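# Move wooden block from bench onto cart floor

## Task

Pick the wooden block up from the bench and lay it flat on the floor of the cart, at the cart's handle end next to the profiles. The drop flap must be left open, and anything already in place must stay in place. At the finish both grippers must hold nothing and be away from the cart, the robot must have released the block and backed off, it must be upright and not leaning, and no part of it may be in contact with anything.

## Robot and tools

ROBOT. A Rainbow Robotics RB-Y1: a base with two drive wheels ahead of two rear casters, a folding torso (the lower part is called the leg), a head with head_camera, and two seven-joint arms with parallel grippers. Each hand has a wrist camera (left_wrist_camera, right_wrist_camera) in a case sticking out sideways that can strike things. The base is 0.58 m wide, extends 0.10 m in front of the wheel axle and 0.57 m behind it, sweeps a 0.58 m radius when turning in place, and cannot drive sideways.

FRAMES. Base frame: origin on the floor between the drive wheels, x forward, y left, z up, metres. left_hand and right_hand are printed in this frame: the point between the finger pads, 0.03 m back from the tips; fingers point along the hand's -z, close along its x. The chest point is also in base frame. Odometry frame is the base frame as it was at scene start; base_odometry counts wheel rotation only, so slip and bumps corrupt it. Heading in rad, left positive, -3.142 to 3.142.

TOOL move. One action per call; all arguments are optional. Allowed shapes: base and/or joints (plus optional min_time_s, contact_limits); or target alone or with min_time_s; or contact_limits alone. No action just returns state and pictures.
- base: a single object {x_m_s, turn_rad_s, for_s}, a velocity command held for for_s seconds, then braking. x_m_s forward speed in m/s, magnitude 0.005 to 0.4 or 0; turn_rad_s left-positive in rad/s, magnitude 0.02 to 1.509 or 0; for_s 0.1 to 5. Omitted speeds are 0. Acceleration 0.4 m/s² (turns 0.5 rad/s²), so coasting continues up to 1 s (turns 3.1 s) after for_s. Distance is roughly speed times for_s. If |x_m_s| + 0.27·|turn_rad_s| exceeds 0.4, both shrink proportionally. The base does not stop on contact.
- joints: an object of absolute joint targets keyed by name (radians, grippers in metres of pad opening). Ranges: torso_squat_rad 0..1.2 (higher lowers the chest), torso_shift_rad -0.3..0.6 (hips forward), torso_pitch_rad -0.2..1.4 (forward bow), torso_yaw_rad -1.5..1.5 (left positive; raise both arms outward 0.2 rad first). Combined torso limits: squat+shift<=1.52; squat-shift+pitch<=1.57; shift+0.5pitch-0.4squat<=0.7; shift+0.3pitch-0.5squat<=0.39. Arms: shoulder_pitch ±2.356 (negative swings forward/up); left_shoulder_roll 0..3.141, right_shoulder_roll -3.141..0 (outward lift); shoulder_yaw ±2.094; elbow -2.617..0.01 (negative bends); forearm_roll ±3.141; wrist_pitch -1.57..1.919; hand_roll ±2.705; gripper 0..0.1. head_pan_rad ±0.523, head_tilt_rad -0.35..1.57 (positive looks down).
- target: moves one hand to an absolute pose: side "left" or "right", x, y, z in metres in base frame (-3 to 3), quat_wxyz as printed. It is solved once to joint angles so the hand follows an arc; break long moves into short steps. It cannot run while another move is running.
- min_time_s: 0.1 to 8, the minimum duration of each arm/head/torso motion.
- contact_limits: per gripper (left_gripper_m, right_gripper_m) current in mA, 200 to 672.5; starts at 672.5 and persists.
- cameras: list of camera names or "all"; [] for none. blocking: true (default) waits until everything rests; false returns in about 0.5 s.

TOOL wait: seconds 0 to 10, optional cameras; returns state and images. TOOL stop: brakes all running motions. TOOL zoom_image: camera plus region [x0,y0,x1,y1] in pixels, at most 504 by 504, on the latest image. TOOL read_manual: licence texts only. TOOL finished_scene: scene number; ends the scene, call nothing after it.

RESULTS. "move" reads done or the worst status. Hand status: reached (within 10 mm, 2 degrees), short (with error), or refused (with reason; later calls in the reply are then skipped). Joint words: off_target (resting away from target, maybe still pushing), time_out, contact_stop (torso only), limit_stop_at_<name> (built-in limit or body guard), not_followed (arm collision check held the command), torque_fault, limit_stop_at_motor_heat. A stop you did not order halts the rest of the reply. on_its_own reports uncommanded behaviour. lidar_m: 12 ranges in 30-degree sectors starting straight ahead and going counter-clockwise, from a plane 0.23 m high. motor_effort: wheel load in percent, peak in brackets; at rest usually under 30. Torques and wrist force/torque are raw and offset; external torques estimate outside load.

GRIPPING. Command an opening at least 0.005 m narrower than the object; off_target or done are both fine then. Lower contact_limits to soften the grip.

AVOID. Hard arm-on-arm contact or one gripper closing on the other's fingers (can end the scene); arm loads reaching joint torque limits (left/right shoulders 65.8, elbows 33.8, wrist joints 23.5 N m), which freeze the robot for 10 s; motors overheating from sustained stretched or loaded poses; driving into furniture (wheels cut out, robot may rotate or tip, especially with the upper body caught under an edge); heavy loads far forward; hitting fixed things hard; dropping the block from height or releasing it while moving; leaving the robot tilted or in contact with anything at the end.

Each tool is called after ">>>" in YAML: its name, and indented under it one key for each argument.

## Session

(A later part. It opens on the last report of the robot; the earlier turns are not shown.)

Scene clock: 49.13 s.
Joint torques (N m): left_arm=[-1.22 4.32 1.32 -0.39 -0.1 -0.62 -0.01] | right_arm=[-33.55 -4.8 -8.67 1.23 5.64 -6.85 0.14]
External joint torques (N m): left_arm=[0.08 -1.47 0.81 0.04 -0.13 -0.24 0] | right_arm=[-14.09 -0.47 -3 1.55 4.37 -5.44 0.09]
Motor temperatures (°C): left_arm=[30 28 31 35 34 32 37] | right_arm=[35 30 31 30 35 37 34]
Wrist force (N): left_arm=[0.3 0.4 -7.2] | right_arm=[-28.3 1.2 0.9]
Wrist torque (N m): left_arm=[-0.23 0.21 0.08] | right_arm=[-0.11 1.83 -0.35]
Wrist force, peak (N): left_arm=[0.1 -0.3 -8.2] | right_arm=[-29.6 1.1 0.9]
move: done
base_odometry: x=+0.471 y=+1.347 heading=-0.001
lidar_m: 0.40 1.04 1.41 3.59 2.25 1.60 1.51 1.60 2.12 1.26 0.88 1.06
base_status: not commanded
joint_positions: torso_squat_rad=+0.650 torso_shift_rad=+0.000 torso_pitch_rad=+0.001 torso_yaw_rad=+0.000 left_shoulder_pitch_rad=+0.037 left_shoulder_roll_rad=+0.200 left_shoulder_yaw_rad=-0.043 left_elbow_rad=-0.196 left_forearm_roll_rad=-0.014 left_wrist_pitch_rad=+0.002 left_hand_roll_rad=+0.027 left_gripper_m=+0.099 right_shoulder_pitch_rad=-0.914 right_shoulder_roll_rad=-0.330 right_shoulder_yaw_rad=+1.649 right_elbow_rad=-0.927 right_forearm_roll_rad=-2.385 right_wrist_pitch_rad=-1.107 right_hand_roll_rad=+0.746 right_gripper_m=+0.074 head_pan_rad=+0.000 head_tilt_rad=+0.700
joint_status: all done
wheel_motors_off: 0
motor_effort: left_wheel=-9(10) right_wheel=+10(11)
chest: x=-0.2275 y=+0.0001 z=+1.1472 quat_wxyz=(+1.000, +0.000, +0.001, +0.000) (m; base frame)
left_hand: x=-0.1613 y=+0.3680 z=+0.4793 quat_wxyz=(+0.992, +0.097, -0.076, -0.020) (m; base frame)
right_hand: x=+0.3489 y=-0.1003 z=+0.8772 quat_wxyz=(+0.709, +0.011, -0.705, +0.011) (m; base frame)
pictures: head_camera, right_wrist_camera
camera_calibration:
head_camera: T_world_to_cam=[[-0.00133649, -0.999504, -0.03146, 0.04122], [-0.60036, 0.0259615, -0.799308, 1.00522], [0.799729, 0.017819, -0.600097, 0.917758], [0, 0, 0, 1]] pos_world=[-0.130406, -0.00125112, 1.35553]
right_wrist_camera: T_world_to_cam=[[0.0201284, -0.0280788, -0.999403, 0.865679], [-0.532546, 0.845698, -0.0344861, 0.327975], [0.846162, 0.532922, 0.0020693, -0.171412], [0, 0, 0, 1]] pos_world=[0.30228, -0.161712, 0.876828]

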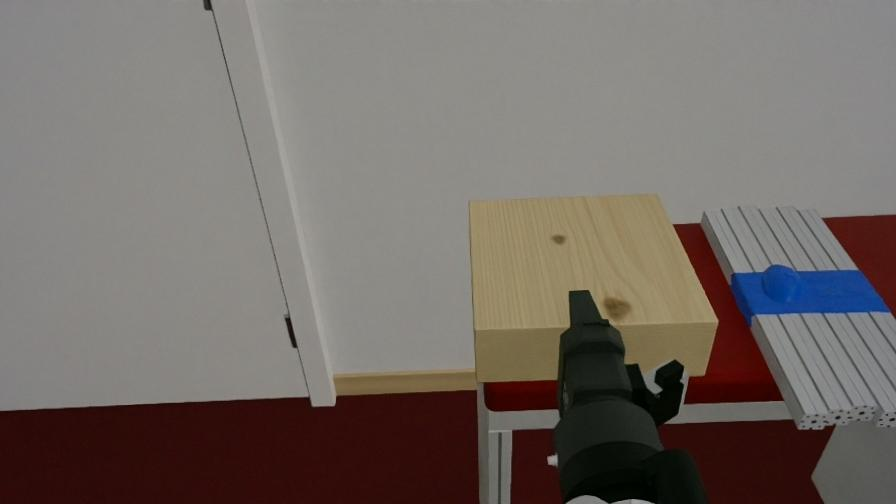

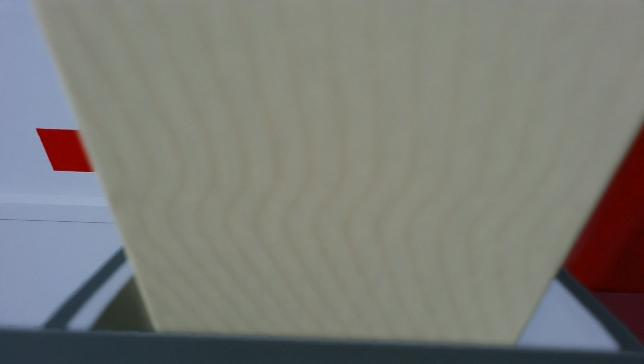

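>>> move:
  base: {"x_m_s": -0.3, "for_s": 1.4}
  cameras: []

>>> move:
  base: {"turn_rad_s": -0.7, "for_s": 2.243}
  cameras: []

>>> move:
  base: {"x_m_s": 0.35, "for_s": 4.1}
  cameras: []

>>> move:
  base: {"turn_rad_s": 0.7, "for_s": 2.243}
  cameras: ["head_camera"]

Scene clock: 55.70 s.
Joint torques (N m): left_arm=[-1.63 4.33 1.09 -0.48 0.01 -0.59 0.01] | right_arm=[-34.24 -5.61 -9.02 1.53 5.76 -6.5 0.16]
External joint torques (N m): left_arm=[-0.33 -1.47 0.58 -0.04 -0.01 -0.2 0.02] | right_arm=[-14.79 -1.29 -3.35 1.86 4.49 -5.22 0.11]
Motor temperatures (°C): left_arm=[30 28 31 35 34 32 37] | right_arm=[35 30 31 30 36 37 34]
Wrist force (N): left_arm=[0.3 -0.1 -7.9] | right_arm=[-28.5 0.8 1.6]
Wrist torque (N m): left_arm=[-0.15 0.18 0.08] | right_arm=[-0.08 1.74 -0.32]
Wrist force, peak (N): left_arm=[-0.6 0.4 -8.2] | right_arm=[-30.3 0.7 -0.6]
move: done
base_odometry: x=+0.051 y=+1.347 heading=-0.003
lidar_m: 0.84 1.47 1.96 4.25 1.62 1.15 1.10 1.15 1.53 3.88 1.31 1.15
base_status: done (sent for 1.4 of 1.4 s)
joint_positions: torso_squat_rad=+0.650 torso_shift_rad=+0.000 torso_pitch_rad=+0.001 torso_yaw_rad=+0.000 left_shoulder_pitch_rad=+0.037 left_shoulder_roll_rad=+0.200 left_shoulder_yaw_rad=-0.043 left_elbow_rad=-0.196 left_forearm_roll_rad=-0.014 left_wrist_pitch_rad=+0.002 left_hand_roll_rad=+0.027 left_gripper_m=+0.099 right_shoulder_pitch_rad=-0.913 right_shoulder_roll_rad=-0.330 right_shoulder_yaw_rad=+1.649 right_elbow_rad=-0.927 right_forearm_roll_rad=-2.385 right_wrist_pitch_rad=-1.107 right_hand_roll_rad=+0.746 right_gripper_m=+0.074 head_pan_rad=+0.000 head_tilt_rad=+0.700
joint_status: not commanded
wheel_motors_off: 0
motor_effort: left_wheel=-17(29) right_wheel=+17(53)
chest: x=-0.2276 y=+0.0000 z=+1.1472 quat_wxyz=(+1.000, +0.000, +0.000, +0.000) (m; base frame)
left_hand: x=-0.1613 y=+0.3680 z=+0.4793 quat_wxyz=(+0.992, +0.097, -0.076, -0.020) (m; base frame)
right_hand: x=+0.3487 y=-0.1002 z=+0.8772 quat_wxyz=(+0.710, +0.011, -0.705, +0.011) (m; base frame)
pictures: none
No camera images: "cameras" was empty.

Scene clock: 59.67 s.
Joint torques (N m): left_arm=[-1.43 4.31 1.32 -0.25 0.04 -0.61 -0.06] | right_arm=[-34.14 -5.78 -9.05 1.32 5.68 -6.87 0.19]
External joint torques (N m): left_arm=[-0.13 -1.49 0.81 0.18 0.02 -0.22 -0.05] | right_arm=[-14.69 -1.46 -3.38 1.65 4.41 -5.44 0.14]
Motor temperatures (°C): left_arm=[30 28 31 35 34 32 37] | right_arm=[35 30 31 30 36 37 34]
Wrist force (N): left_arm=[0.0 -0.6 -7.5] | right_arm=[-28.0 1.4 0.9]
Wrist torque (N m): left_arm=[-0.17 0.15 0.10] | right_arm=[0.00 1.88 -0.33]
Wrist force, peak (N): left_arm=[0.4 0.4 -8.3] | right_arm=[-29.7 1.7 1.4]
move: done
base_odometry: x=+0.051 y=+1.347 heading=-1.565
lidar_m: 3.77 1.32 1.15 0.84 1.46 1.94 4.26 1.66 1.18 1.12 1.14 1.53
base_status: done (sent for 2.23 of 2.23 s)
joint_positions: torso_squat_rad=+0.650 torso_shift_rad=+0.000 torso_pitch_rad=+0.001 torso_yaw_rad=+0.000 left_shoulder_pitch_rad=+0.037 left_shoulder_roll_rad=+0.200 left_shoulder_yaw_rad=-0.043 left_elbow_rad=-0.196 left_forearm_roll_rad=-0.014 left_wrist_pitch_rad=+0.002 left_hand_roll_rad=+0.027 left_gripper_m=+0.099 right_shoulder_pitch_rad=-0.913 right_shoulder_roll_rad=-0.330 right_shoulder_yaw_rad=+1.649 right_elbow_rad=-0.927 right_forearm_roll_rad=-2.385 right_wrist_pitch_rad=-1.107 right_hand_roll_rad=+0.746 right_gripper_m=+0.074 head_pan_rad=+0.000 head_tilt_rad=+0.700
joint_status: not commanded
wheel_motors_off: 0
motor_effort: left_wheel=+18(53) right_wheel=+5(49)
chest: x=-0.2276 y=+0.0000 z=+1.1472 quat_wxyz=(+1.000, +0.000, +0.000, +0.000) (m; base frame)
left_hand: x=-0.1613 y=+0.3680 z=+0.4793 quat_wxyz=(+0.992, +0.097, -0.076, -0.020) (m; base frame)
right_hand: x=+0.3487 y=-0.1002 z=+0.8772 quat_wxyz=(+0.710, +0.011, -0.705, +0.011) (m; base frame)
pictures: none
No camera images: "cameras" was empty.

Scene clock: 64.97 s.
Joint torques (N m): left_arm=[-0.52 4.01 1.45 -0.28 -0.01 -0.66 -0.03] | right_arm=[-34.12 -5.84 -9.47 1.48 5.89 -6.74 0.18]
External joint torques (N m): left_arm=[0.78 -1.79 0.94 0.16 -0.03 -0.27 -0.03] | right_arm=[-14.68 -1.52 -3.8 1.81 4.62 -5.33 0.13]
Motor temperatures (°C): left_arm=[30 28 31 35 34 32 37] | right_arm=[36 30 31 30 36 38 34]
Wrist force (N): left_arm=[0.0 0.4 -7.0] | right_arm=[-28.7 1.2 0.9]
Wrist torque (N m): left_arm=[-0.25 0.18 0.07] | right_arm=[-0.06 1.78 -0.32]
Wrist force, peak (N): left_arm=[-0.1 0.1 -8.5] | right_arm=[-29.8 0.4 2.1]
move: done
base_odometry: x=+0.058 y=-0.088 heading=-1.565
lidar_m: 3.61 1.08 0.75 0.72 0.75 1.62 4.82 1.57 1.12 1.05 1.07 1.44
base_status: done (sent for 4.1 of 4.1 s)
joint_positions: torso_squat_rad=+0.650 torso_shift_rad=+0.000 torso_pitch_rad=+0.001 torso_yaw_rad=+0.000 left_shoulder_pitch_rad=+0.037 left_shoulder_roll_rad=+0.200 left_shoulder_yaw_rad=-0.043 left_elbow_rad=-0.196 left_forearm_roll_rad=-0.014 left_wrist_pitch_rad=+0.002 left_hand_roll_rad=+0.027 left_gripper_m=+0.099 right_shoulder_pitch_rad=-0.913 right_shoulder_roll_rad=-0.330 right_shoulder_yaw_rad=+1.649 right_elbow_rad=-0.927 right_forearm_roll_rad=-2.385 right_wrist_pitch_rad=-1.107 right_hand_roll_rad=+0.746 right_gripper_m=+0.074 head_pan_rad=+0.000 head_tilt_rad=+0.700
joint_status: not commanded
wheel_motors_off: 0
motor_effort: left_wheel=+0(49) right_wheel=+1(42)
chest: x=-0.2275 y=+0.0000 z=+1.1472 quat_wxyz=(+1.000, +0.000, +0.001, +0.000) (m; base frame)
left_hand: x=-0.1612 y=+0.3680 z=+0.4794 quat_wxyz=(+0.992, +0.097, -0.076, -0.020) (m; base frame)
right_hand: x=+0.3488 y=-0.1001 z=+0.8771 quat_wxyz=(+0.710, +0.011, -0.704, +0.011) (m; base frame)
pictures: none
No camera images: "cameras" was empty.

Scene clock: 68.93 s.
Joint torques (N m): left_arm=[-1.43 4.34 1.24 -0.38 -0.02 -0.59 -0.09] | right_arm=[-33.72 -6.2 -9.08 1.21 5.84 -7 0.23]
External joint torques (N m): left_arm=[-0.14 -1.46 0.73 0.05 -0.04 -0.2 -0.09] | right_arm=[-14.27 -1.88 -3.41 1.54 4.57 -5.59 0.18]
Motor temperatures (°C): left_arm=[30 28 31 35 34 32 37] | right_arm=[36 30 31 30 36 38 34]
Wrist force (N): left_arm=[-0.2 -0.1 -6.7] | right_arm=[-28.8 0.9 0.9]
Wrist torque (N m): left_arm=[-0.17 0.12 0.11] | right_arm=[-0.08 1.80 -0.35]
Wrist force, peak (N): left_arm=[-0.2 0.1 -8.2] | right_arm=[-29.9 1.1 0.7]
move: done
base_odometry: x=+0.058 y=-0.088 heading=-0.003
lidar_m: 0.73 0.76 1.62 4.75 1.54 1.10 1.04 1.10 1.47 3.63 1.07 0.77
base_status: done (sent for 2.23 of 2.23 s)
joint_positions: torso_squat_rad=+0.650 torso_shift_rad=+0.000 torso_pitch_rad=+0.001 torso_yaw_rad=+0.000 left_shoulder_pitch_rad=+0.037 left_shoulder_roll_rad=+0.200 left_shoulder_yaw_rad=-0.043 left_elbow_rad=-0.196 left_forearm_roll_rad=-0.014 left_wrist_pitch_rad=+0.002 left_hand_roll_rad=+0.027 left_gripper_m=+0.099 right_shoulder_pitch_rad=-0.913 right_shoulder_roll_rad=-0.330 right_shoulder_yaw_rad=+1.649 right_elbow_rad=-0.927 right_forearm_roll_rad=-2.385 right_wrist_pitch_rad=-1.107 right_hand_roll_rad=+0.746 right_gripper_m=+0.074 head_pan_rad=+0.000 head_tilt_rad=+0.700
joint_status: not commanded
wheel_motors_off: 0
motor_effort: left_wheel=+3(45) right_wheel=+18(43)
chest: x=-0.2275 y=+0.0000 z=+1.1472 quat_wxyz=(+1.000, +0.000, +0.001, +0.000) (m; base frame)
left_hand: x=-0.1613 y=+0.3680 z=+0.4794 quat_wxyz=(+0.992, +0.097, -0.076, -0.020) (m; base frame)
right_hand: x=+0.3488 y=-0.1001 z=+0.8771 quat_wxyz=(+0.710, +0.011, -0.704, +0.011) (m; base frame)
pictures: head_camera
camera_calibration:
head_camera: T_world_to_cam=[[-0.00131873, -0.9995, -0.0316, 0.0413154], [-0.600363, 0.0260627, -0.799302, 1.0053], [0.799726, 0.0179174, -0.600097, 0.91782], [0, 0, 0, 1]] pos_world=[-0.130406, -0.00135107, 1.35562]

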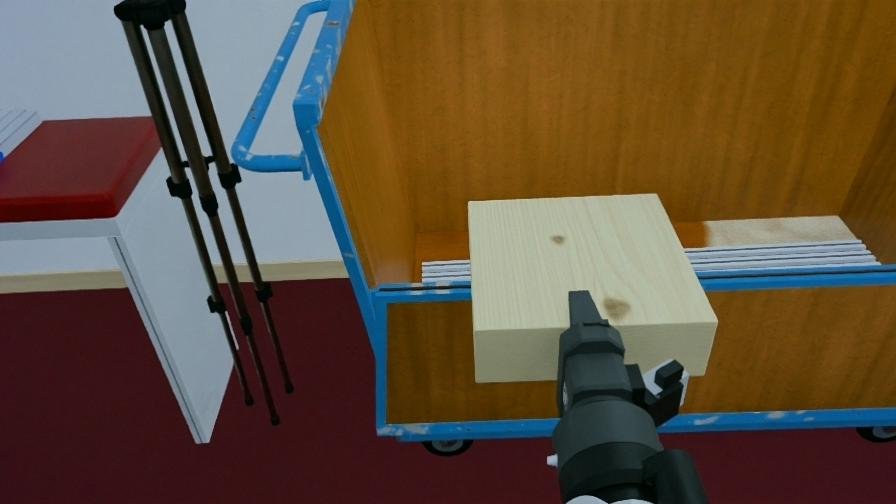

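>>> move:
  joints: {"torso_pitch_rad": 0.3, "torso_yaw_rad": 0.5, "right_shoulder_pitch_rad": -1.333, "right_shoulder_roll_rad": -1.494, "right_shoulder_yaw_rad": 2.07, "right_elbow_rad": -1.079, "right_forearm_roll_rad": -0.603, "right_wrist_pitch_rad": -1.278, "right_hand_roll_rad": -0.714, "left_shoulder_pitch_rad": -0.4, "left_shoulder_roll_rad": 0.5, "left_elbow_rad": -0.3, "head_pan_rad": -0.3}
  min_time_s: 3
  cameras: ["head_camera"]

Scene clock: 75.67 s.
Joint torques (N m): left_arm=[-6.1 14.73 3 -2.81 0 -0.94 0.03] | right_arm=[-25.22 -15.58 -12.9 2.84 -5.78 -6.9 0.04]
External joint torques (N m): left_arm=[-0.34 -2.21 0.85 -0.48 -0.07 -0.28 0.04] | right_arm=[-11.93 -4.27 -6.89 -0.49 -4.6 -5.48 -0.01]
Motor temperatures (°C): left_arm=[30 28 31 35 34 32 37] | right_arm=[36 30 31 30 36 38 34]
Wrist force (N): left_arm=[-0.9 -2.3 -6.3] | right_arm=[-27.7 1.0 -6.5]
Wrist torque (N m): left_arm=[-0.06 0.10 0.13] | right_arm=[0.02 1.75 -0.29]
Wrist force, peak (N): left_arm=[-0.1 0.3 -8.4] | right_arm=[-30.8 0.3 2.4]
move: done
base_odometry: x=+0.058 y=-0.088 heading=-0.003
lidar_m: 0.73 0.76 1.63 4.74 1.55 1.10 1.03 1.10 1.45 3.61 1.08 0.77
base_status: not commanded
joint_positions: torso_squat_rad=+0.650 torso_shift_rad=+0.000 torso_pitch_rad=+0.301 torso_yaw_rad=+0.500 left_shoulder_pitch_rad=-0.400 left_shoulder_roll_rad=+0.500 left_shoulder_yaw_rad=-0.043 left_elbow_rad=-0.300 left_forearm_roll_rad=-0.014 left_wrist_pitch_rad=+0.002 left_hand_roll_rad=+0.027 left_gripper_m=+0.099 right_shoulder_pitch_rad=-1.330 right_shoulder_roll_rad=-1.493 right_shoulder_yaw_rad=+2.072 right_elbow_rad=-1.079 right_forearm_roll_rad=-0.602 right_wrist_pitch_rad=-1.277 right_hand_roll_rad=-0.714 right_gripper_m=+0.074 head_pan_rad=-0.300 head_tilt_rad=+0.700
joint_status: all done
wheel_motors_off: 0
motor_effort: left_wheel=+2(4) right_wheel=+20(22)
chest: x=-0.1361 y=+0.0000 z=+1.1333 quat_wxyz=(+0.958, +0.037, +0.145, +0.245) (m; base frame)
left_hand: x=-0.1674 y=+0.6719 z=+0.6474 quat_wxyz=(+0.929, +0.331, -0.126, +0.109) (m; base frame)
right_hand: x=+0.4006 y=-0.1180 z=+0.9010 quat_wxyz=(+0.561, +0.429, -0.433, +0.560) (m; base frame)
pictures: head_camera
camera_calibration:
head_camera: T_world_to_cam=[[0.179068, -0.979836, -0.088629, 0.136702], [-0.803188, -0.0935687, -0.588332, 0.781544], [0.568176, 0.176537, -0.803748, 1.03636], [0, 0, 0, 1]] pos_world=[0.0144154, 0.024118, 1.30489]

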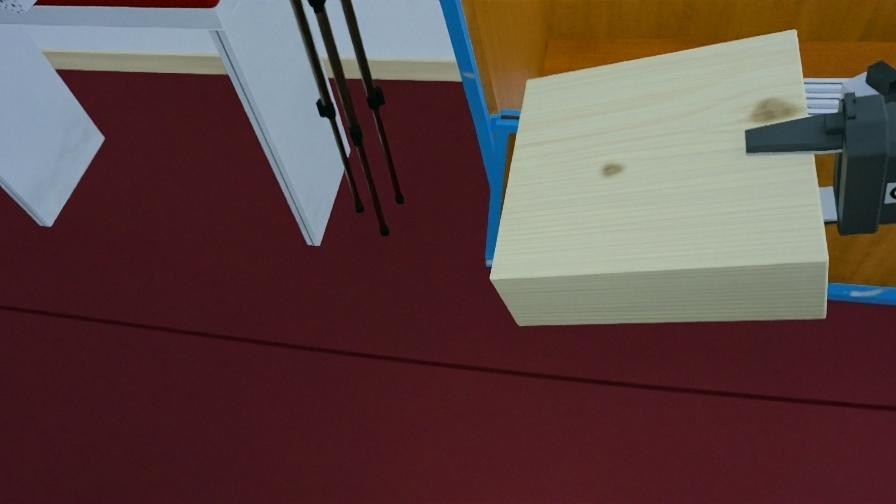

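>>> move:
  base: {"x_m_s": 0.25, "for_s": 1.84}
  cameras: []

>>> move:
  joints: {"torso_squat_rad": 0.72, "torso_shift_rad": 0.08, "torso_pitch_rad": 0.5, "torso_yaw_rad": 0.6, "left_shoulder_pitch_rad": -0.7, "head_tilt_rad": 0.6, "head_pan_rad": -0.5}
  min_time_s: 2
  cameras: ["head_camera"]

Scene clock: 80.47 s.
Joint torques (N m): left_arm=[-5.04 14.47 3.3 -2.41 0.02 -0.93 -0.03] | right_arm=[-23.86 -15.17 -12.93 2.81 -5.68 -6.8 -0.04]
External joint torques (N m): left_arm=[0.73 -2.48 1.14 -0.07 -0.05 -0.26 -0.02] | right_arm=[-10.57 -3.87 -6.92 -0.52 -4.5 -5.4 -0.09]
Motor temperatures (°C): left_arm=[30 28 31 35 34 32 37] | right_arm=[36 30 32 30 36 38 34]
Wrist force (N): left_arm=[-1.3 -1.8 -6.2] | right_arm=[-27.4 1.3 -6.4]
Wrist torque (N m): left_arm=[-0.14 0.03 0.11] | right_arm=[-0.10 1.69 -0.28]
Wrist force, peak (N): left_arm=[-0.7 -2.7 -7.0] | right_arm=[-28.7 -1.5 -6.8]
move: done
base_odometry: x=+0.516 y=-0.089 heading=-0.002
lidar_m: 0.27 0.27 0.67 3.64 2.23 1.58 1.51 1.57 2.09 4.77 0.40 0.28
base_status: done (sent for 1.83 of 1.83 s)
joint_positions: torso_squat_rad=+0.650 torso_shift_rad=+0.000 torso_pitch_rad=+0.301 torso_yaw_rad=+0.500 left_shoulder_pitch_rad=-0.400 left_shoulder_roll_rad=+0.500 left_shoulder_yaw_rad=-0.043 left_elbow_rad=-0.300 left_forearm_roll_rad=-0.014 left_wrist_pitch_rad=+0.002 left_hand_roll_rad=+0.027 left_gripper_m=+0.099 right_shoulder_pitch_rad=-1.330 right_shoulder_roll_rad=-1.493 right_shoulder_yaw_rad=+2.072 right_elbow_rad=-1.079 right_forearm_roll_rad=-0.602 right_wrist_pitch_rad=-1.277 right_hand_roll_rad=-0.714 right_gripper_m=+0.074 head_pan_rad=-0.300 head_tilt_rad=+0.700
joint_status: not commanded
wheel_motors_off: 0
motor_effort: left_wheel=+4(39) right_wheel=-5(46)
chest: x=-0.1360 y=+0.0000 z=+1.1333 quat_wxyz=(+0.958, +0.037, +0.145, +0.245) (m; base frame)
left_hand: x=-0.1672 y=+0.6720 z=+0.6475 quat_wxyz=(+0.929, +0.331, -0.126, +0.109) (m; base frame)
right_hand: x=+0.4007 y=-0.1179 z=+0.9010 quat_wxyz=(+0.561, +0.429, -0.433, +0.560) (m; base frame)
pictures: none
No camera images: "cameras" was empty.

Scene clock: 82.77 s.
Joint torques (N m): left_arm=[-7.86 16.48 3.56 -2.81 -0.01 -1 -0.08] | right_arm=[-22.25 -14.25 -12.33 0.32 -4.79 -7.89 0.13]
External joint torques (N m): left_arm=[-0.16 -2.87 1.09 0.14 -0.08 -0.26 -0.07] | right_arm=[-10.45 -3.43 -7.04 -1.62 -3.91 -6.25 0.08]
Motor temperatures (°C): left_arm=[30 28 31 35 34 32 37] | right_arm=[36 30 32 30 36 38 34]
Wrist force (N): left_arm=[-0.6 -2.6 -6.5] | right_arm=[-27.2 -4.7 -5.5]
Wrist torque (N m): left_arm=[-0.08 0.15 0.15] | right_arm=[-0.40 1.71 -0.30]
Wrist force, peak (N): left_arm=[-1.6 -2.2 -6.7] | right_arm=[-28.4 -4.6 -5.7]
move: done
base_odometry: x=+0.516 y=-0.089 heading=-0.002
lidar_m: 0.26 0.28 0.67 3.64 2.22 1.56 1.50 1.57 2.09 4.80 0.41 0.27
base_status: not commanded
joint_positions: torso_squat_rad=+0.720 torso_shift_rad=+0.080 torso_pitch_rad=+0.501 torso_yaw_rad=+0.600 left_shoulder_pitch_rad=-0.700 left_shoulder_roll_rad=+0.500 left_shoulder_yaw_rad=-0.043 left_elbow_rad=-0.300 left_forearm_roll_rad=-0.014 left_wrist_pitch_rad=+0.002 left_hand_roll_rad=+0.027 left_gripper_m=+0.099 right_shoulder_pitch_rad=-1.330 right_shoulder_roll_rad=-1.493 right_shoulder_yaw_rad=+2.072 right_elbow_rad=-1.079 right_forearm_roll_rad=-0.602 right_wrist_pitch_rad=-1.276 right_hand_roll_rad=-0.714 right_gripper_m=+0.074 head_pan_rad=-0.500 head_tilt_rad=+0.600
joint_status: all done
wheel_motors_off: 0
motor_effort: left_wheel=+6(7) right_wheel=-6(7)
chest: x=-0.0371 y=+0.0000 z=+1.0765 quat_wxyz=(+0.926, +0.073, +0.237, +0.286) (m; base frame)
left_hand: x=-0.0081 y=+0.7309 z=+0.6848 quat_wxyz=(+0.905, +0.386, -0.162, +0.079) (m; base frame)
right_hand: x=+0.4507 y=-0.0595 z=+0.7380 quat_wxyz=(+0.567, +0.513, -0.366, +0.531) (m; base frame)
pictures: head_camera
camera_calibration:
head_camera: T_world_to_cam=[[0.0739465, -0.994327, -0.0764576, 0.100944], [-0.864243, -0.0256393, -0.502421, 0.741325], [0.49761, 0.10323, -0.861236, 0.977353], [0, 0, 0, 1]] pos_world=[0.14688, 0.0184862, 1.22191]

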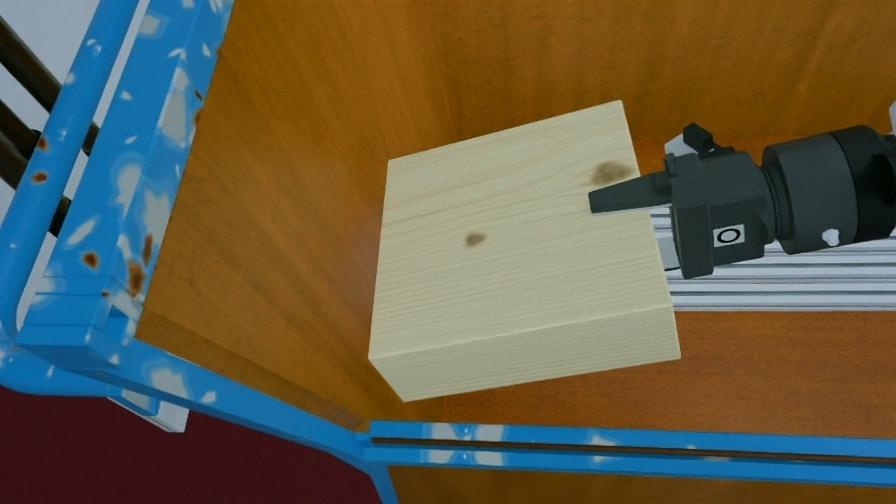

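>>> move:
  target: {"side": "right", "x": 0.462, "y": -0.11, "z": 0.73, "quat_wxyz": [0.561, 0.4305, -0.4305, 0.561]}
  min_time_s: 1.5
  cameras: []

>>> move:
  joints: {"torso_squat_rad": 0.82, "torso_shift_rad": 0.18, "torso_pitch_rad": 0.75, "torso_yaw_rad": 0.65, "left_shoulder_pitch_rad": -0.8, "head_tilt_rad": 0.5}
  min_time_s: 2
  cameras: ["head_camera"]

Scene clock: 86.53 s.
Joint torques (N m): left_arm=[-7.75 16.87 3.45 -2.94 -0.04 -1.06 -0.07] | right_arm=[-16.58 -16.24 -13.14 -0.34 -4.37 -7.82 0.35]
External joint torques (N m): left_arm=[-0.04 -2.49 0.98 0.01 -0.12 -0.32 -0.06] | right_arm=[-6.98 -3.48 -8.32 -2.57 -3.58 -6.16 0.3]
Motor temperatures (°C): left_arm=[30 28 31 35 34 32 37] | right_arm=[36 30 32 30 36 38 34]
Wrist force (N): left_arm=[-1.5 -2.4 -5.2] | right_arm=[-27.5 0.4 -6.8]
Wrist torque (N m): left_arm=[-0.12 0.06 0.09] | right_arm=[-0.05 1.77 -0.30]
Wrist force, peak (N): left_arm=[-1.7 -3.3 -6.6] | right_arm=[-28.1 -5.0 -4.9]
move: done
base_odometry: x=+0.516 y=-0.089 heading=-0.002
lidar_m: 0.26 0.27 0.67 3.65 2.23 1.59 1.50 1.57 2.09 4.79 0.40 0.28
base_status: not commanded
joint_positions: torso_squat_rad=+0.720 torso_shift_rad=+0.080 torso_pitch_rad=+0.501 torso_yaw_rad=+0.600 left_shoulder_pitch_rad=-0.700 left_shoulder_roll_rad=+0.500 left_shoulder_yaw_rad=-0.043 left_elbow_rad=-0.300 left_forearm_roll_rad=-0.014 left_wrist_pitch_rad=+0.002 left_hand_roll_rad=+0.027 left_gripper_m=+0.099 right_shoulder_pitch_rad=-1.249 right_shoulder_roll_rad=-1.593 right_shoulder_yaw_rad=+2.056 right_elbow_rad=-1.110 right_forearm_roll_rad=-0.667 right_wrist_pitch_rad=-1.248 right_hand_roll_rad=-0.476 right_gripper_m=+0.074 head_pan_rad=-0.500 head_tilt_rad=+0.600
joint_status: all done
wheel_motors_off: 0
motor_effort: left_wheel=+5(6) right_wheel=-5(7)
chest: x=-0.0371 y=+0.0000 z=+1.0765 quat_wxyz=(+0.926, +0.073, +0.237, +0.286) (m; base frame)
left_hand: x=-0.0081 y=+0.7309 z=+0.6848 quat_wxyz=(+0.905, +0.386, -0.162, +0.079) (m; base frame)
right_hand: x=+0.4611 y=-0.1109 z=+0.7283 quat_wxyz=(+0.563, +0.430, -0.427, +0.562) (m; base frame)
right_hand_status: reached (checked arc, planned for 1.5 s): 2 mm and 0.4 deg off.
pictures: none
No camera images: "cameras" was empty.

Scene clock: 88.83 s.
Joint torques (N m): left_arm=[-3.83 18.75 3.77 -1.03 0.08 -0.57 0.01] | right_arm=[-14.44 -13.73 -10.63 -2.96 -2.18 -8.78 0.38]
External joint torques (N m): left_arm=[-0.72 -2.78 1.04 0.12 -0.01 -0.17 0.01] | right_arm=[-7.27 -1.84 -7.16 -3.46 -1.82 -6.94 0.33]
Motor temperatures (°C): left_arm=[30 28 31 35 34 32 37] | right_arm=[36 30 32 30 36 38 34]
Wrist force (N): left_arm=[-0.2 -3.5 -6.0] | right_arm=[-26.8 -5.9 -5.2]
Wrist torque (N m): left_arm=[0.02 0.13 0.11] | right_arm=[-0.56 1.71 -0.26]
Wrist force, peak (N): left_arm=[-0.3 -3.8 -6.1] | right_arm=[-28.2 -5.2 -5.8]
move: done
base_odometry: x=+0.516 y=-0.089 heading=-0.002
lidar_m: 0.26 0.26 0.66 3.65 2.23 1.59 1.50 1.56 2.09 4.80 0.39 0.28
base_status: not commanded
joint_positions: torso_squat_rad=+0.820 torso_shift_rad=+0.180 torso_pitch_rad=+0.751 torso_yaw_rad=+0.650 left_shoulder_pitch_rad=-0.800 left_shoulder_roll_rad=+0.500 left_shoulder_yaw_rad=-0.043 left_elbow_rad=-0.300 left_forearm_roll_rad=-0.014 left_wrist_pitch_rad=+0.002 left_hand_roll_rad=+0.027 left_gripper_m=+0.099 right_shoulder_pitch_rad=-1.249 right_shoulder_roll_rad=-1.594 right_shoulder_yaw_rad=+2.055 right_elbow_rad=-1.110 right_forearm_roll_rad=-0.667 right_wrist_pitch_rad=-1.248 right_hand_roll_rad=-0.476 right_gripper_m=+0.074 head_pan_rad=-0.500 head_tilt_rad=+0.500
joint_status: all done
wheel_motors_off: 0
motor_effort: left_wheel=+4(7) right_wheel=-4(7)
chest: x=+0.0688 y=+0.0000 z=+0.9766 quat_wxyz=(+0.882, +0.117, +0.348, +0.297) (m; base frame)
left_hand: x=+0.0474 y=+0.7509 z=+0.6242 quat_wxyz=(+0.905, +0.414, -0.089, +0.032) (m; base frame)
right_hand: x=+0.4693 y=-0.0808 z=+0.5126 quat_wxyz=(+0.594, +0.513, -0.354, +0.509) (m; base frame)
pictures: head_camera
camera_calibration:
head_camera: T_world_to_cam=[[0.0914063, -0.987541, -0.128092, 0.134554], [-0.928897, -0.0381988, -0.368362, 0.663939], [0.35888, 0.152655, -0.920816, 0.887672], [0, 0, 0, 1]] pos_world=[0.285864, 0.0227323, 1.07919]

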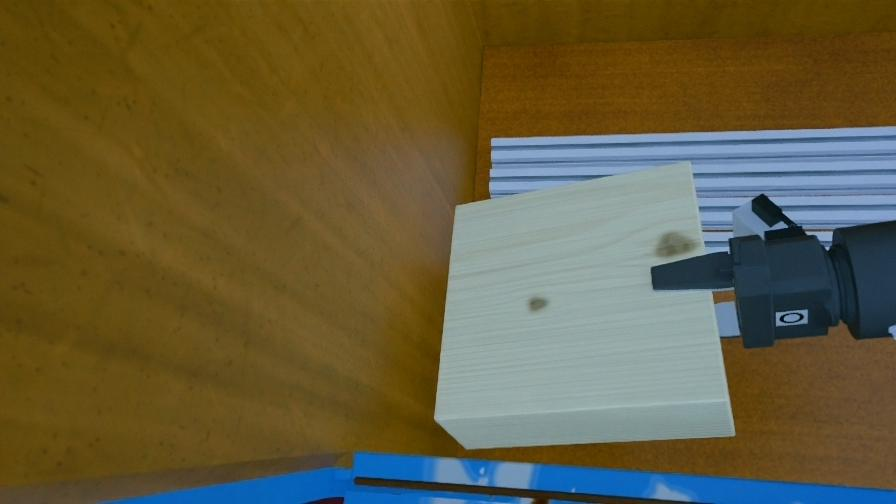

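>>> move:
  target: {"side": "right", "x": 0.455, "y": -0.125, "z": 0.62, "quat_wxyz": [0.561, 0.4305, -0.4305, 0.561]}
  min_time_s: 1.5
  cameras: []

>>> move:
  joints: {"torso_squat_rad": 0.9, "torso_shift_rad": 0.25, "torso_pitch_rad": 0.9, "torso_yaw_rad": 0.7, "left_shoulder_pitch_rad": -0.9}
  min_time_s: 2
  cameras: []

>>> move:
  target: {"side": "right", "x": 0.462, "y": -0.11, "z": 0.47, "quat_wxyz": [0.561, 0.4305, -0.4305, 0.561]}
  min_time_s: 1.5
  cameras: ["head_camera", "right_wrist_camera"]

Scene clock: 94.00 s.
Joint torques (N m): left_arm=[-3.62 18.88 3.93 -1.1 0.04 -0.57 0.04] | right_arm=[-9.36 -13.35 -11.86 -7.28 -1.87 -8.53 0.29]
External joint torques (N m): left_arm=[-0.5 -2.66 1.19 0.04 -0.04 -0.16 0.04] | right_arm=[-7.06 -1.12 -6.87 -6.03 -1.51 -6.74 0.25]
Motor temperatures (°C): left_arm=[30 28 31 35 34 32 37] | right_arm=[35 30 32 30 36 39 34]
Wrist force (N): left_arm=[-0.8 -2.4 -5.5] | right_arm=[-27.8 0.5 -6.7]
Wrist torque (N m): left_arm=[-0.09 0.08 0.07] | right_arm=[-0.05 1.67 -0.25]
Wrist force, peak (N): left_arm=[-0.7 -3.5 -6.4] | right_arm=[-28.0 -6.5 -6.6]
move: done
base_odometry: x=+0.516 y=-0.089 heading=-0.002
lidar_m: 0.26 0.28 0.67 3.65 2.23 1.58 1.50 1.55 2.09 4.79 0.41 0.28
base_status: not commanded
joint_positions: torso_squat_rad=+0.820 torso_shift_rad=+0.180 torso_pitch_rad=+0.751 torso_yaw_rad=+0.650 left_shoulder_pitch_rad=-0.800 left_shoulder_roll_rad=+0.500 left_shoulder_yaw_rad=-0.043 left_elbow_rad=-0.300 left_forearm_roll_rad=-0.014 left_wrist_pitch_rad=+0.002 left_hand_roll_rad=+0.027 left_gripper_m=+0.099 right_shoulder_pitch_rad=-1.357 right_shoulder_roll_rad=-2.134 right_shoulder_yaw_rad=+1.968 right_elbow_rad=-1.723 right_forearm_roll_rad=-0.484 right_wrist_pitch_rad=-1.001 right_hand_roll_rad=-0.275 right_gripper_m=+0.074 head_pan_rad=-0.500 head_tilt_rad=+0.500
joint_status: all done
wheel_motors_off: 0
motor_effort: left_wheel=+4(5) right_wheel=-3(6)
chest: x=+0.0688 y=+0.0000 z=+0.9766 quat_wxyz=(+0.882, +0.117, +0.348, +0.297) (m; base frame)
left_hand: x=+0.0474 y=+0.7510 z=+0.6242 quat_wxyz=(+0.905, +0.414, -0.089, +0.032) (m; base frame)
right_hand: x=+0.4545 y=-0.1260 z=+0.6186 quat_wxyz=(+0.562, +0.430, -0.429, +0.561) (m; base frame)
right_hand_status: reached (checked arc, planned for 1.5 s): 2 mm and 0.2 deg off.
pictures: none
No camera images: "cameras" was empty.

Scene clock: 96.30 s.
Joint torques (N m): left_arm=[-1.75 19.87 3.93 -0.19 0.06 -0.45 0.03] | right_arm=[-8.44 -13.2 -10.53 -8.58 -1.09 -8.88 0.3]
External joint torques (N m): left_arm=[-0.62 -2.86 1.04 0.15 -0.02 -0.2 0.02] | right_arm=[-6.81 -1.05 -6.59 -6.25 -0.98 -7.01 0.25]
Motor temperatures (°C): left_arm=[30 28 31 35 34 32 37] | right_arm=[35 30 32 30 36 39 34]
Wrist force (N): left_arm=[0.3 -3.3 -5.3] | right_arm=[-27.5 -3.7 -6.0]
Wrist torque (N m): left_arm=[0.00 0.14 0.07] | right_arm=[-0.29 1.75 -0.25]
Wrist force, peak (N): left_arm=[0.3 -4.0 -6.2] | right_arm=[-28.3 -2.8 -6.6]
move: done
base_odometry: x=+0.516 y=-0.089 heading=-0.003
lidar_m: 0.26 0.27 0.68 3.65 2.23 1.59 1.50 1.55 2.09 4.80 0.39 0.28
base_status: not commanded
joint_positions: torso_squat_rad=+0.900 torso_shift_rad=+0.250 torso_pitch_rad=+0.901 torso_yaw_rad=+0.700 left_shoulder_pitch_rad=-0.900 left_shoulder_roll_rad=+0.500 left_shoulder_yaw_rad=-0.043 left_elbow_rad=-0.300 left_forearm_roll_rad=-0.014 left_wrist_pitch_rad=+0.002 left_hand_roll_rad=+0.027 left_gripper_m=+0.099 right_shoulder_pitch_rad=-1.358 right_shoulder_roll_rad=-2.134 right_shoulder_yaw_rad=+1.968 right_elbow_rad=-1.723 right_forearm_roll_rad=-0.484 right_wrist_pitch_rad=-1.001 right_hand_roll_rad=-0.275 right_gripper_m=+0.074 head_pan_rad=-0.500 head_tilt_rad=+0.500
joint_status: all done
wheel_motors_off: 0
motor_effort: left_wheel=+3(4) right_wheel=-3(6)
chest: x=+0.1224 y=+0.0000 z=+0.8943 quat_wxyz=(+0.846, +0.149, +0.409, +0.309) (m; base frame)
left_hand: x=+0.1002 y=+0.7687 z=+0.5826 quat_wxyz=(+0.898, +0.437, -0.061, -0.001) (m; base frame)
right_hand: x=+0.4539 y=-0.0996 z=+0.4783 quat_wxyz=(+0.575, +0.488, -0.389, +0.529) (m; base frame)
pictures: none
No camera images: "cameras" was empty.

Scene clock: 98.13 s.
Joint torques (N m): left_arm=[-2.11 19.68 3.79 -0.29 -0.06 -0.52 0.02] | right_arm=[-8.06 -13.51 -7.21 -9.55 -0.68 -8.83 0.37]
External joint torques (N m): left_arm=[-0.99 -3.05 0.9 0.05 -0.14 -0.27 0.02] | right_arm=[-6.87 -1.43 -3.46 -7.37 -0.64 -6.97 0.32]
Motor temperatures (°C): left_arm=[30 28 31 35 34 32 37] | right_arm=[35 30 32 30 36 39 34]
Wrist force (N): left_arm=[0.0 -3.6 -5.6] | right_arm=[-27.3 1.1 -6.8]
Wrist torque (N m): left_arm=[0.02 0.16 0.07] | right_arm=[-0.06 1.73 -0.26]
Wrist force, peak (N): left_arm=[1.3 -3.7 -6.0] | right_arm=[-28.3 0.4 -6.7]
move: done
base_odometry: x=+0.516 y=-0.089 heading=-0.003
lidar_m: 0.26 0.27 0.67 3.66 2.23 1.57 1.50 1.57 2.07 4.78 0.40 0.28
base_status: not commanded
joint_positions: torso_squat_rad=+0.900 torso_shift_rad=+0.250 torso_pitch_rad=+0.901 torso_yaw_rad=+0.700 left_shoulder_pitch_rad=-0.900 left_shoulder_roll_rad=+0.500 left_shoulder_yaw_rad=-0.043 left_elbow_rad=-0.300 left_forearm_roll_rad=-0.014 left_wrist_pitch_rad=+0.002 left_hand_roll_rad=+0.027 left_gripper_m=+0.099 right_shoulder_pitch_rad=-1.385 right_shoulder_roll_rad=-2.151 right_shoulder_yaw_rad=+2.022 right_elbow_rad=-1.724 right_forearm_roll_rad=-0.552 right_wrist_pitch_rad=-0.973 right_hand_roll_rad=-0.080 right_gripper_m=+0.074 head_pan_rad=-0.500 head_tilt_rad=+0.500
joint_status: all done
wheel_motors_off: 0
motor_effort: left_wheel=+3(4) right_wheel=-3(5)
chest: x=+0.1224 y=+0.0000 z=+0.8943 quat_wxyz=(+0.846, +0.149, +0.409, +0.309) (m; base frame)
left_hand: x=+0.1002 y=+0.7687 z=+0.5827 quat_wxyz=(+0.898, +0.437, -0.061, -0.001) (m; base frame)
right_hand: x=+0.4617 y=-0.1110 z=+0.4687 quat_wxyz=(+0.562, +0.430, -0.428, +0.562) (m; base frame)
right_hand_status: reached (checked arc, planned for 1.5 s): 2 mm and 0.4 deg off.
pictures: head_camera, right_wrist_camera
camera_calibration:
head_camera: T_world_to_cam=[[0.101786, -0.978605, -0.178809, 0.163238], [-0.971981, -0.059548, -0.227392, 0.562573], [0.211879, 0.196945, -0.957246, 0.843272], [0, 0, 0, 1]] pos_world=[0.351523, 0.0271682, 0.964332]
right_wrist_camera: T_world_to_cam=[[0.0276964, -0.238782, -0.970678, 0.41441], [-0.860506, -0.499845, 0.0984067, 0.322761], [-0.508686, 0.832549, -0.219318, 0.502215], [0, 0, 0, 1]] pos_world=[0.52173, -0.157834, 0.480642]

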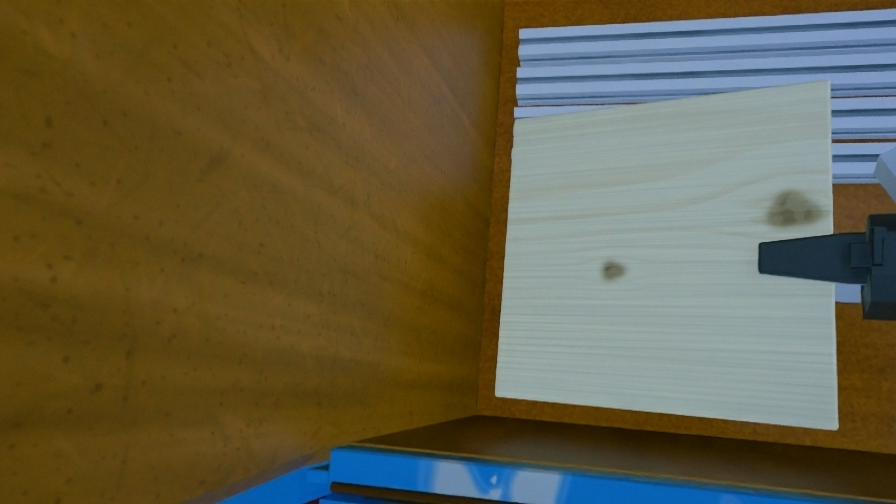

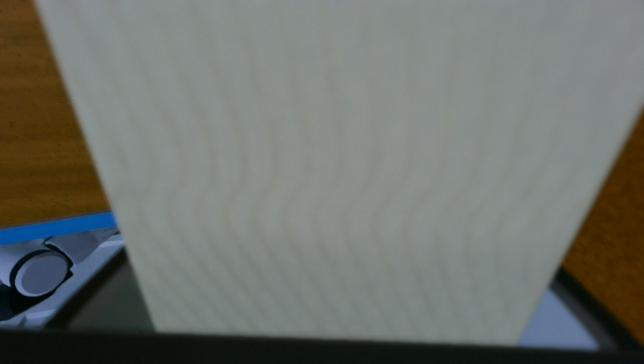

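>>> move:
  target: {"side": "right", "x": 0.464, "y": -0.105, "z": 0.40, "quat_wxyz": [0.561, 0.4305, -0.4305, 0.561]}
  min_time_s: 1.2
  cameras: []

>>> move:
  target: {"side": "right", "x": 0.464, "y": -0.105, "z": 0.374, "quat_wxyz": [0.561, 0.4305, -0.4305, 0.561]}
  min_time_s: 1
  cameras: ["head_camera", "right_wrist_camera"]

Scene clock: 104.23 s.
Joint torques (N m): left_arm=[-1.41 19.95 3.92 -0.21 -0.02 -0.4 -0.1] | right_arm=[1.18 -12.45 1.19 -0.77 -0.38 -0.43 -1.92]
External joint torques (N m): left_arm=[-0.25 -2.79 1.03 0.14 -0.1 -0.16 -0.1] | right_arm=[4.18 -0.05 3.65 0.37 -0.48 1.44 -1.97]
Motor temperatures (°C): left_arm=[30 29 31 35 34 32 37] | right_arm=[35 30 32 30 36 39 34]
Wrist force (N): left_arm=[-0.4 -2.9 -4.9] | right_arm=[-8.2 -1.1 -4.6]
Wrist torque (N m): left_arm=[-0.08 0.09 0.06] | right_arm=[-0.71 -2.26 2.06]
Wrist force, peak (N): left_arm=[1.0 -4.4 -6.2] | right_arm=[-29.1 -0.3 -6.0]
move: done
base_odometry: x=+0.516 y=-0.089 heading=-0.003
lidar_m: 0.26 0.27 0.67 3.64 2.23 1.59 1.50 1.56 2.09 4.79 0.40 0.28
base_status: not commanded
joint_positions: torso_squat_rad=+0.900 torso_shift_rad=+0.250 torso_pitch_rad=+0.900 torso_yaw_rad=+0.700 left_shoulder_pitch_rad=-0.900 left_shoulder_roll_rad=+0.500 left_shoulder_yaw_rad=-0.043 left_elbow_rad=-0.300 left_forearm_roll_rad=-0.014 left_wrist_pitch_rad=+0.002 left_hand_roll_rad=+0.027 left_gripper_m=+0.099 right_shoulder_pitch_rad=-1.277 right_shoulder_roll_rad=-1.854 right_shoulder_yaw_rad=+2.093 right_elbow_rad=-1.393 right_forearm_roll_rad=-0.759 right_wrist_pitch_rad=-1.143 right_hand_roll_rad=+0.035 right_gripper_m=+0.074 head_pan_rad=-0.500 head_tilt_rad=+0.500
joint_status: all done
wheel_motors_off: 0
motor_effort: left_wheel=+1(4) right_wheel=-3(5)
chest: x=+0.1221 y=+0.0000 z=+0.8944 quat_wxyz=(+0.846, +0.149, +0.409, +0.309) (m; base frame)
left_hand: x=+0.1002 y=+0.7687 z=+0.5829 quat_wxyz=(+0.898, +0.437, -0.062, -0.001) (m; base frame)
right_hand: x=+0.4647 y=-0.1044 z=+0.4009 quat_wxyz=(+0.560, +0.430, -0.431, +0.561) (m; base frame)
right_hand_status: reached (checked arc, planned for 1.2 s): 1 mm and 0.2 deg off.
pictures: none
No camera images: "cameras" was empty.

Scene clock: 105.57 s.
Joint torques (N m): left_arm=[-1.69 19.94 3.83 -0.33 0.01 -0.37 -0.06] | right_arm=[1.76 -14.94 0.83 3.19 -3.13 3.36 -3.16]
External joint torques (N m): left_arm=[-0.53 -2.8 0.94 0.03 -0.07 -0.13 -0.07] | right_arm=[5.23 -2.33 2.77 3.75 -3.22 5.23 -3.2]
Motor temperatures (°C): left_arm=[30 29 31 35 34 32 37] | right_arm=[35 30 32 30 36 39 34]
Wrist force (N): left_arm=[0.5 -3.7 -5.5] | right_arm=[0.3 5.8 0.2]
Wrist torque (N m): left_arm=[-0.01 0.19 0.10] | right_arm=[0.14 -3.96 3.30]
Wrist force, peak (N): left_arm=[-0.2 -4.4 -6.0] | right_arm=[-9.6 0.3 -3.3]
move: done
base_odometry: x=+0.516 y=-0.089 heading=-0.003
lidar_m: 0.26 0.27 0.68 3.66 2.25 1.57 1.49 1.56 2.08 4.79 0.40 0.29
base_status: not commanded
joint_positions: torso_squat_rad=+0.900 torso_shift_rad=+0.250 torso_pitch_rad=+0.900 torso_yaw_rad=+0.700 left_shoulder_pitch_rad=-0.900 left_shoulder_roll_rad=+0.500 left_shoulder_yaw_rad=-0.043 left_elbow_rad=-0.300 left_forearm_roll_rad=-0.014 left_wrist_pitch_rad=+0.002 left_hand_roll_rad=+0.027 left_gripper_m=+0.099 right_shoulder_pitch_rad=-1.201 right_shoulder_roll_rad=-1.735 right_shoulder_yaw_rad=+2.093 right_elbow_rad=-1.234 right_forearm_roll_rad=-0.828 right_wrist_pitch_rad=-1.224 right_hand_roll_rad=+0.040 right_gripper_m=+0.077 head_pan_rad=-0.500 head_tilt_rad=+0.500
joint_status: all done
wheel_motors_off: 0
motor_effort: left_wheel=+2(3) right_wheel=-1(3)
chest: x=+0.1220 y=+0.0000 z=+0.8945 quat_wxyz=(+0.846, +0.149, +0.408, +0.309) (m; base frame)
left_hand: x=+0.1002 y=+0.7688 z=+0.5830 quat_wxyz=(+0.898, +0.437, -0.062, -0.001) (m; base frame)
right_hand: x=+0.4641 y=-0.1038 z=+0.3752 quat_wxyz=(+0.560, +0.431, -0.432, +0.561) (m; base frame)
right_hand_status: reached (checked arc, planned for 1.0 s): 2 mm and 0.2 deg off.
pictures: head_camera, right_wrist_camera
camera_calibration:
head_camera: T_world_to_cam=[[0.102091, -0.978579, -0.178774, 0.163236], [-0.971731, -0.0596452, -0.228431, 0.563116], [0.212875, 0.197041, -0.957005, 0.843268], [0, 0, 0, 1]] pos_world=[0.351022, 0.0271677, 0.964828]
right_wrist_camera: T_world_to_cam=[[0.0312035, -0.230826, -0.972495, 0.325165], [-0.86118, -0.500077, 0.0910634, 0.340734], [-0.507342, 0.834651, -0.214386, 0.474749], [0, 0, 0, 1]] pos_world=[0.524148, -0.1508, 0.386973]

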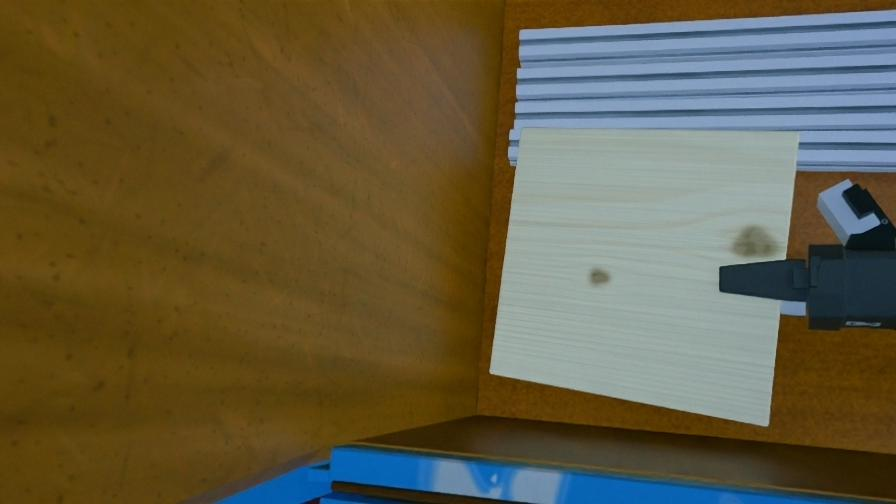

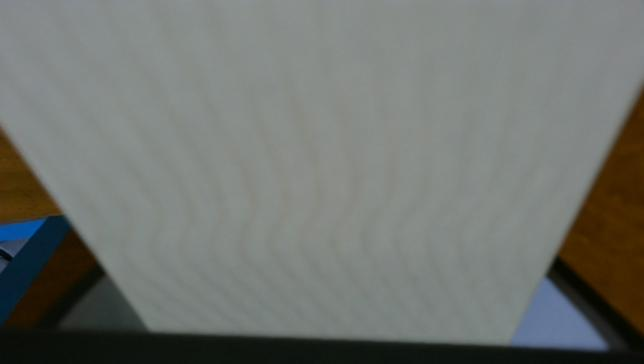

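>>> move:
  target: {"side": "right", "x": 0.456, "y": -0.11, "z": 0.43, "quat_wxyz": [0.561, 0.4305, -0.4305, 0.561]}
  min_time_s: 1.2
  cameras: ["head_camera", "right_wrist_camera"]

>>> zoom_image:
  camera: "head_camera"
  region: [440, 80, 896, 504]

Scene clock: 111.20 s.
Joint torques (N m): left_arm=[-1.42 19.92 3.98 -0.2 -0.02 -0.37 0.04] | right_arm=[-8.74 -13.75 -9.32 -7.57 0.47 -8.93 0.31]
External joint torques (N m): left_arm=[-0.28 -2.81 1.09 0.15 -0.11 -0.13 0.04] | right_arm=[-6.71 -1.04 -6.69 -5.9 0.32 -7.05 0.26]
Motor temperatures (°C): left_arm=[30 29 31 35 34 32 37] | right_arm=[35 30 31 30 36 39 34]
Wrist force (N): left_arm=[-0.1 -3.1 -5.7] | right_arm=[-27.4 0.0 -6.0]
Wrist torque (N m): left_arm=[-0.04 0.11 0.10] | right_arm=[-0.10 1.77 -0.69]
Wrist force, peak (N): left_arm=[0.0 -4.1 -6.1] | right_arm=[-27.8 1.8 -7.2]
move: done
base_odometry: x=+0.516 y=-0.089 heading=-0.003
lidar_m: 0.26 0.27 0.68 3.64 2.22 1.58 1.50 1.57 2.08 4.79 0.40 0.28
base_status: not commanded
joint_positions: torso_squat_rad=+0.900 torso_shift_rad=+0.250 torso_pitch_rad=+0.901 torso_yaw_rad=+0.700 left_shoulder_pitch_rad=-0.900 left_shoulder_roll_rad=+0.500 left_shoulder_yaw_rad=-0.043 left_elbow_rad=-0.300 left_forearm_roll_rad=-0.014 left_wrist_pitch_rad=+0.002 left_hand_roll_rad=+0.027 left_gripper_m=+0.099 right_shoulder_pitch_rad=-1.283 right_shoulder_roll_rad=-1.972 right_shoulder_yaw_rad=+2.062 right_elbow_rad=-1.542 right_forearm_roll_rad=-0.700 right_wrist_pitch_rad=-1.097 right_hand_roll_rad=+0.041 right_gripper_m=+0.074 head_pan_rad=-0.500 head_tilt_rad=+0.500
joint_status: all done
wheel_motors_off: 0
motor_effort: left_wheel=+3(4) right_wheel=-3(4)
chest: x=+0.1223 y=+0.0000 z=+0.8943 quat_wxyz=(+0.846, +0.149, +0.409, +0.309) (m; base frame)
left_hand: x=+0.1002 y=+0.7687 z=+0.5827 quat_wxyz=(+0.898, +0.437, -0.061, -0.001) (m; base frame)
right_hand: x=+0.4550 y=-0.1108 z=+0.4287 quat_wxyz=(+0.559, +0.433, -0.433, +0.559) (m; base frame)
right_hand_status: reached (checked arc, planned for 1.2 s): 2 mm and 0.5 deg off.
pictures: head_camera, right_wrist_camera
camera_calibration:
head_camera: T_world_to_cam=[[0.101941, -0.978581, -0.178852, 0.163252], [-0.971923, -0.0596474, -0.227612, 0.562693], [0.212069, 0.197034, -0.957186, 0.84326], [0, 0, 0, 1]] pos_world=[0.351423, 0.0271677, 0.964431]
right_wrist_camera: T_world_to_cam=[[0.0291122, -0.22518, -0.973882, 0.378032], [-0.861302, -0.50008, 0.0898813, 0.324963], [-0.507258, 0.83619, -0.208507, 0.485068], [0, 0, 0, 1]] pos_world=[0.514941, -0.157976, 0.44009]

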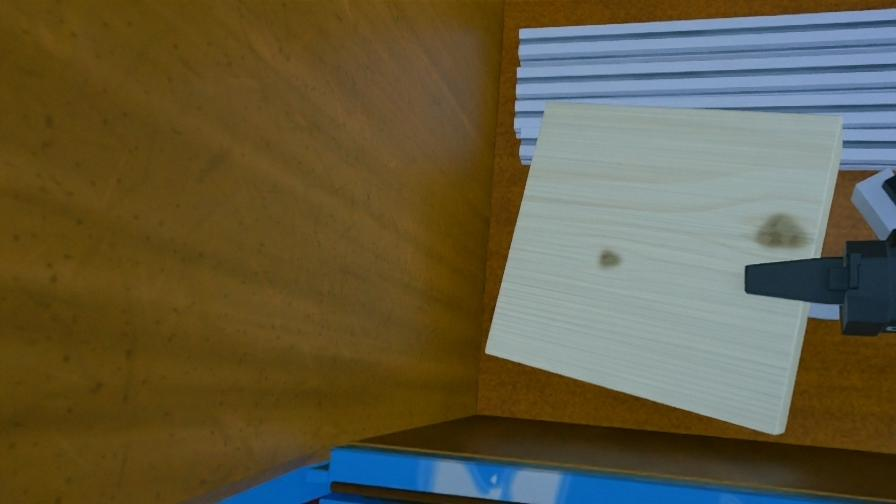

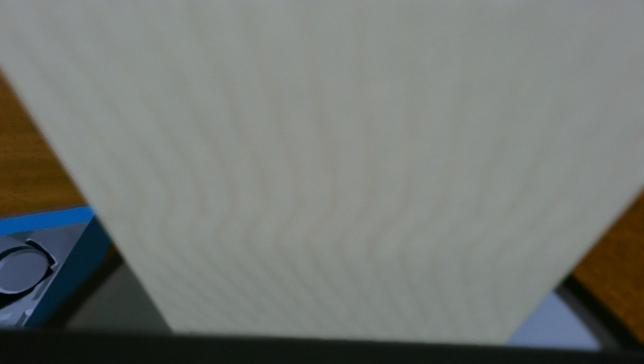

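Scaled by 1.105 from the camera's 896x504 image, which has a finer 1280x720 frame.

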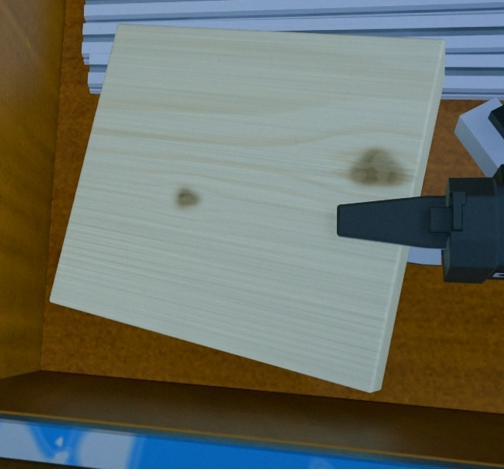

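>>> move:
  target: {"side": "right", "x": 0.455, "y": -0.115, "z": 0.45, "quat_wxyz": [0.5144, 0.4635, -0.3947, 0.604]}
  min_time_s: 1
  cameras: ["head_camera"]

>>> zoom_image:
  camera: "head_camera"
  region: [440, 80, 896, 504]

Scene clock: 125.73 s.
Joint torques (N m): left_arm=[-1.51 19.55 3.91 -0.11 0.07 -0.44 -0.01] | right_arm=[-8.56 -14.09 -9.33 -8.11 -1.1 -8.71 0.46]
External joint torques (N m): left_arm=[-0.38 -3.18 1.02 0.24 -0.01 -0.2 -0.01] | right_arm=[-6.37 -1.25 -5.67 -6.64 -0.86 -6.88 0.42]
Motor temperatures (°C): left_arm=[30 29 31 35 34 32 37] | right_arm=[34 30 31 30 35 39 34]
Wrist force (N): left_arm=[0.0 -3.7 -5.5] | right_arm=[-26.9 1.2 -7.5]
Wrist torque (N m): left_arm=[0.02 0.09 0.09] | right_arm=[0.12 1.74 -0.63]
Wrist force, peak (N): left_arm=[-0.2 -3.3 -6.4] | right_arm=[-29.0 2.0 -6.4]
move: done
base_odometry: x=+0.516 y=-0.089 heading=-0.003
lidar_m: 0.26 0.28 0.68 3.66 2.23 1.58 1.50 1.56 2.08 4.79 0.40 0.28
base_status: not commanded
joint_positions: torso_squat_rad=+0.900 torso_shift_rad=+0.250 torso_pitch_rad=+0.901 torso_yaw_rad=+0.700 left_shoulder_pitch_rad=-0.900 left_shoulder_roll_rad=+0.500 left_shoulder_yaw_rad=-0.043 left_elbow_rad=-0.300 left_forearm_roll_rad=-0.014 left_wrist_pitch_rad=+0.002 left_hand_roll_rad=+0.027 left_gripper_m=+0.099 right_shoulder_pitch_rad=-1.325 right_shoulder_roll_rad=-2.051 right_shoulder_yaw_rad=+1.960 right_elbow_rad=-1.548 right_forearm_roll_rad=-0.406 right_wrist_pitch_rad=-1.072 right_hand_roll_rad=-0.174 right_gripper_m=+0.074 head_pan_rad=-0.500 head_tilt_rad=+0.500
joint_status: all done
wheel_motors_off: 0
motor_effort: left_wheel=+2(3) right_wheel=-2(3)
chest: x=+0.1223 y=+0.0000 z=+0.8943 quat_wxyz=(+0.846, +0.149, +0.409, +0.309) (m; base frame)
left_hand: x=+0.1003 y=+0.7687 z=+0.5827 quat_wxyz=(+0.898, +0.437, -0.061, -0.001) (m; base frame)
right_hand: x=+0.4546 y=-0.1164 z=+0.4483 quat_wxyz=(+0.516, +0.461, -0.395, +0.604) (m; base frame)
right_hand_status: reached (checked arc, planned for 1.0 s): 2 mm and 0.4 deg off.
pictures: head_camera
camera_calibration:
head_camera: T_world_to_cam=[[0.101941, -0.978581, -0.178852, 0.163252], [-0.971923, -0.0596474, -0.227612, 0.562693], [0.212069, 0.197034, -0.957186, 0.84326], [0, 0, 0, 1]] pos_world=[0.351423, 0.0271677, 0.964431]

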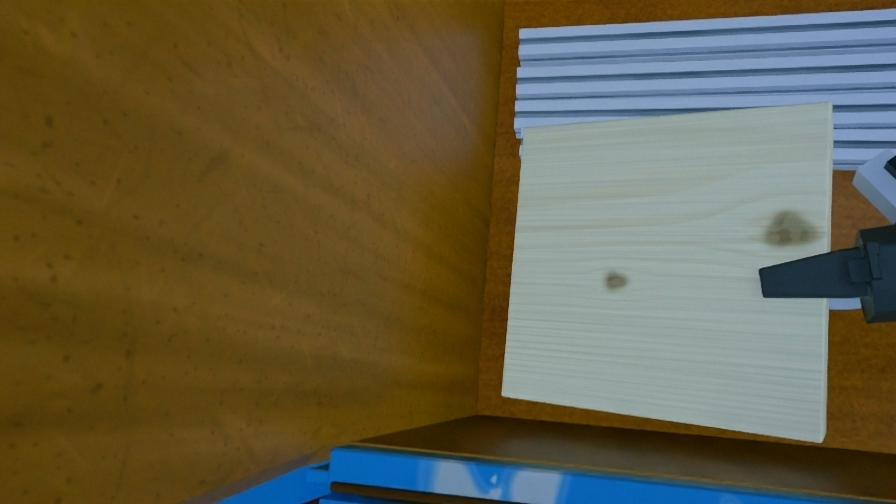

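Scaled by 1.105 from the camera's 896x504 image, which has a finer 1280x720 frame.

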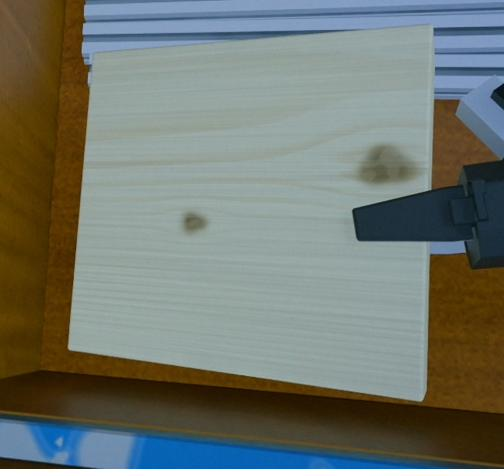

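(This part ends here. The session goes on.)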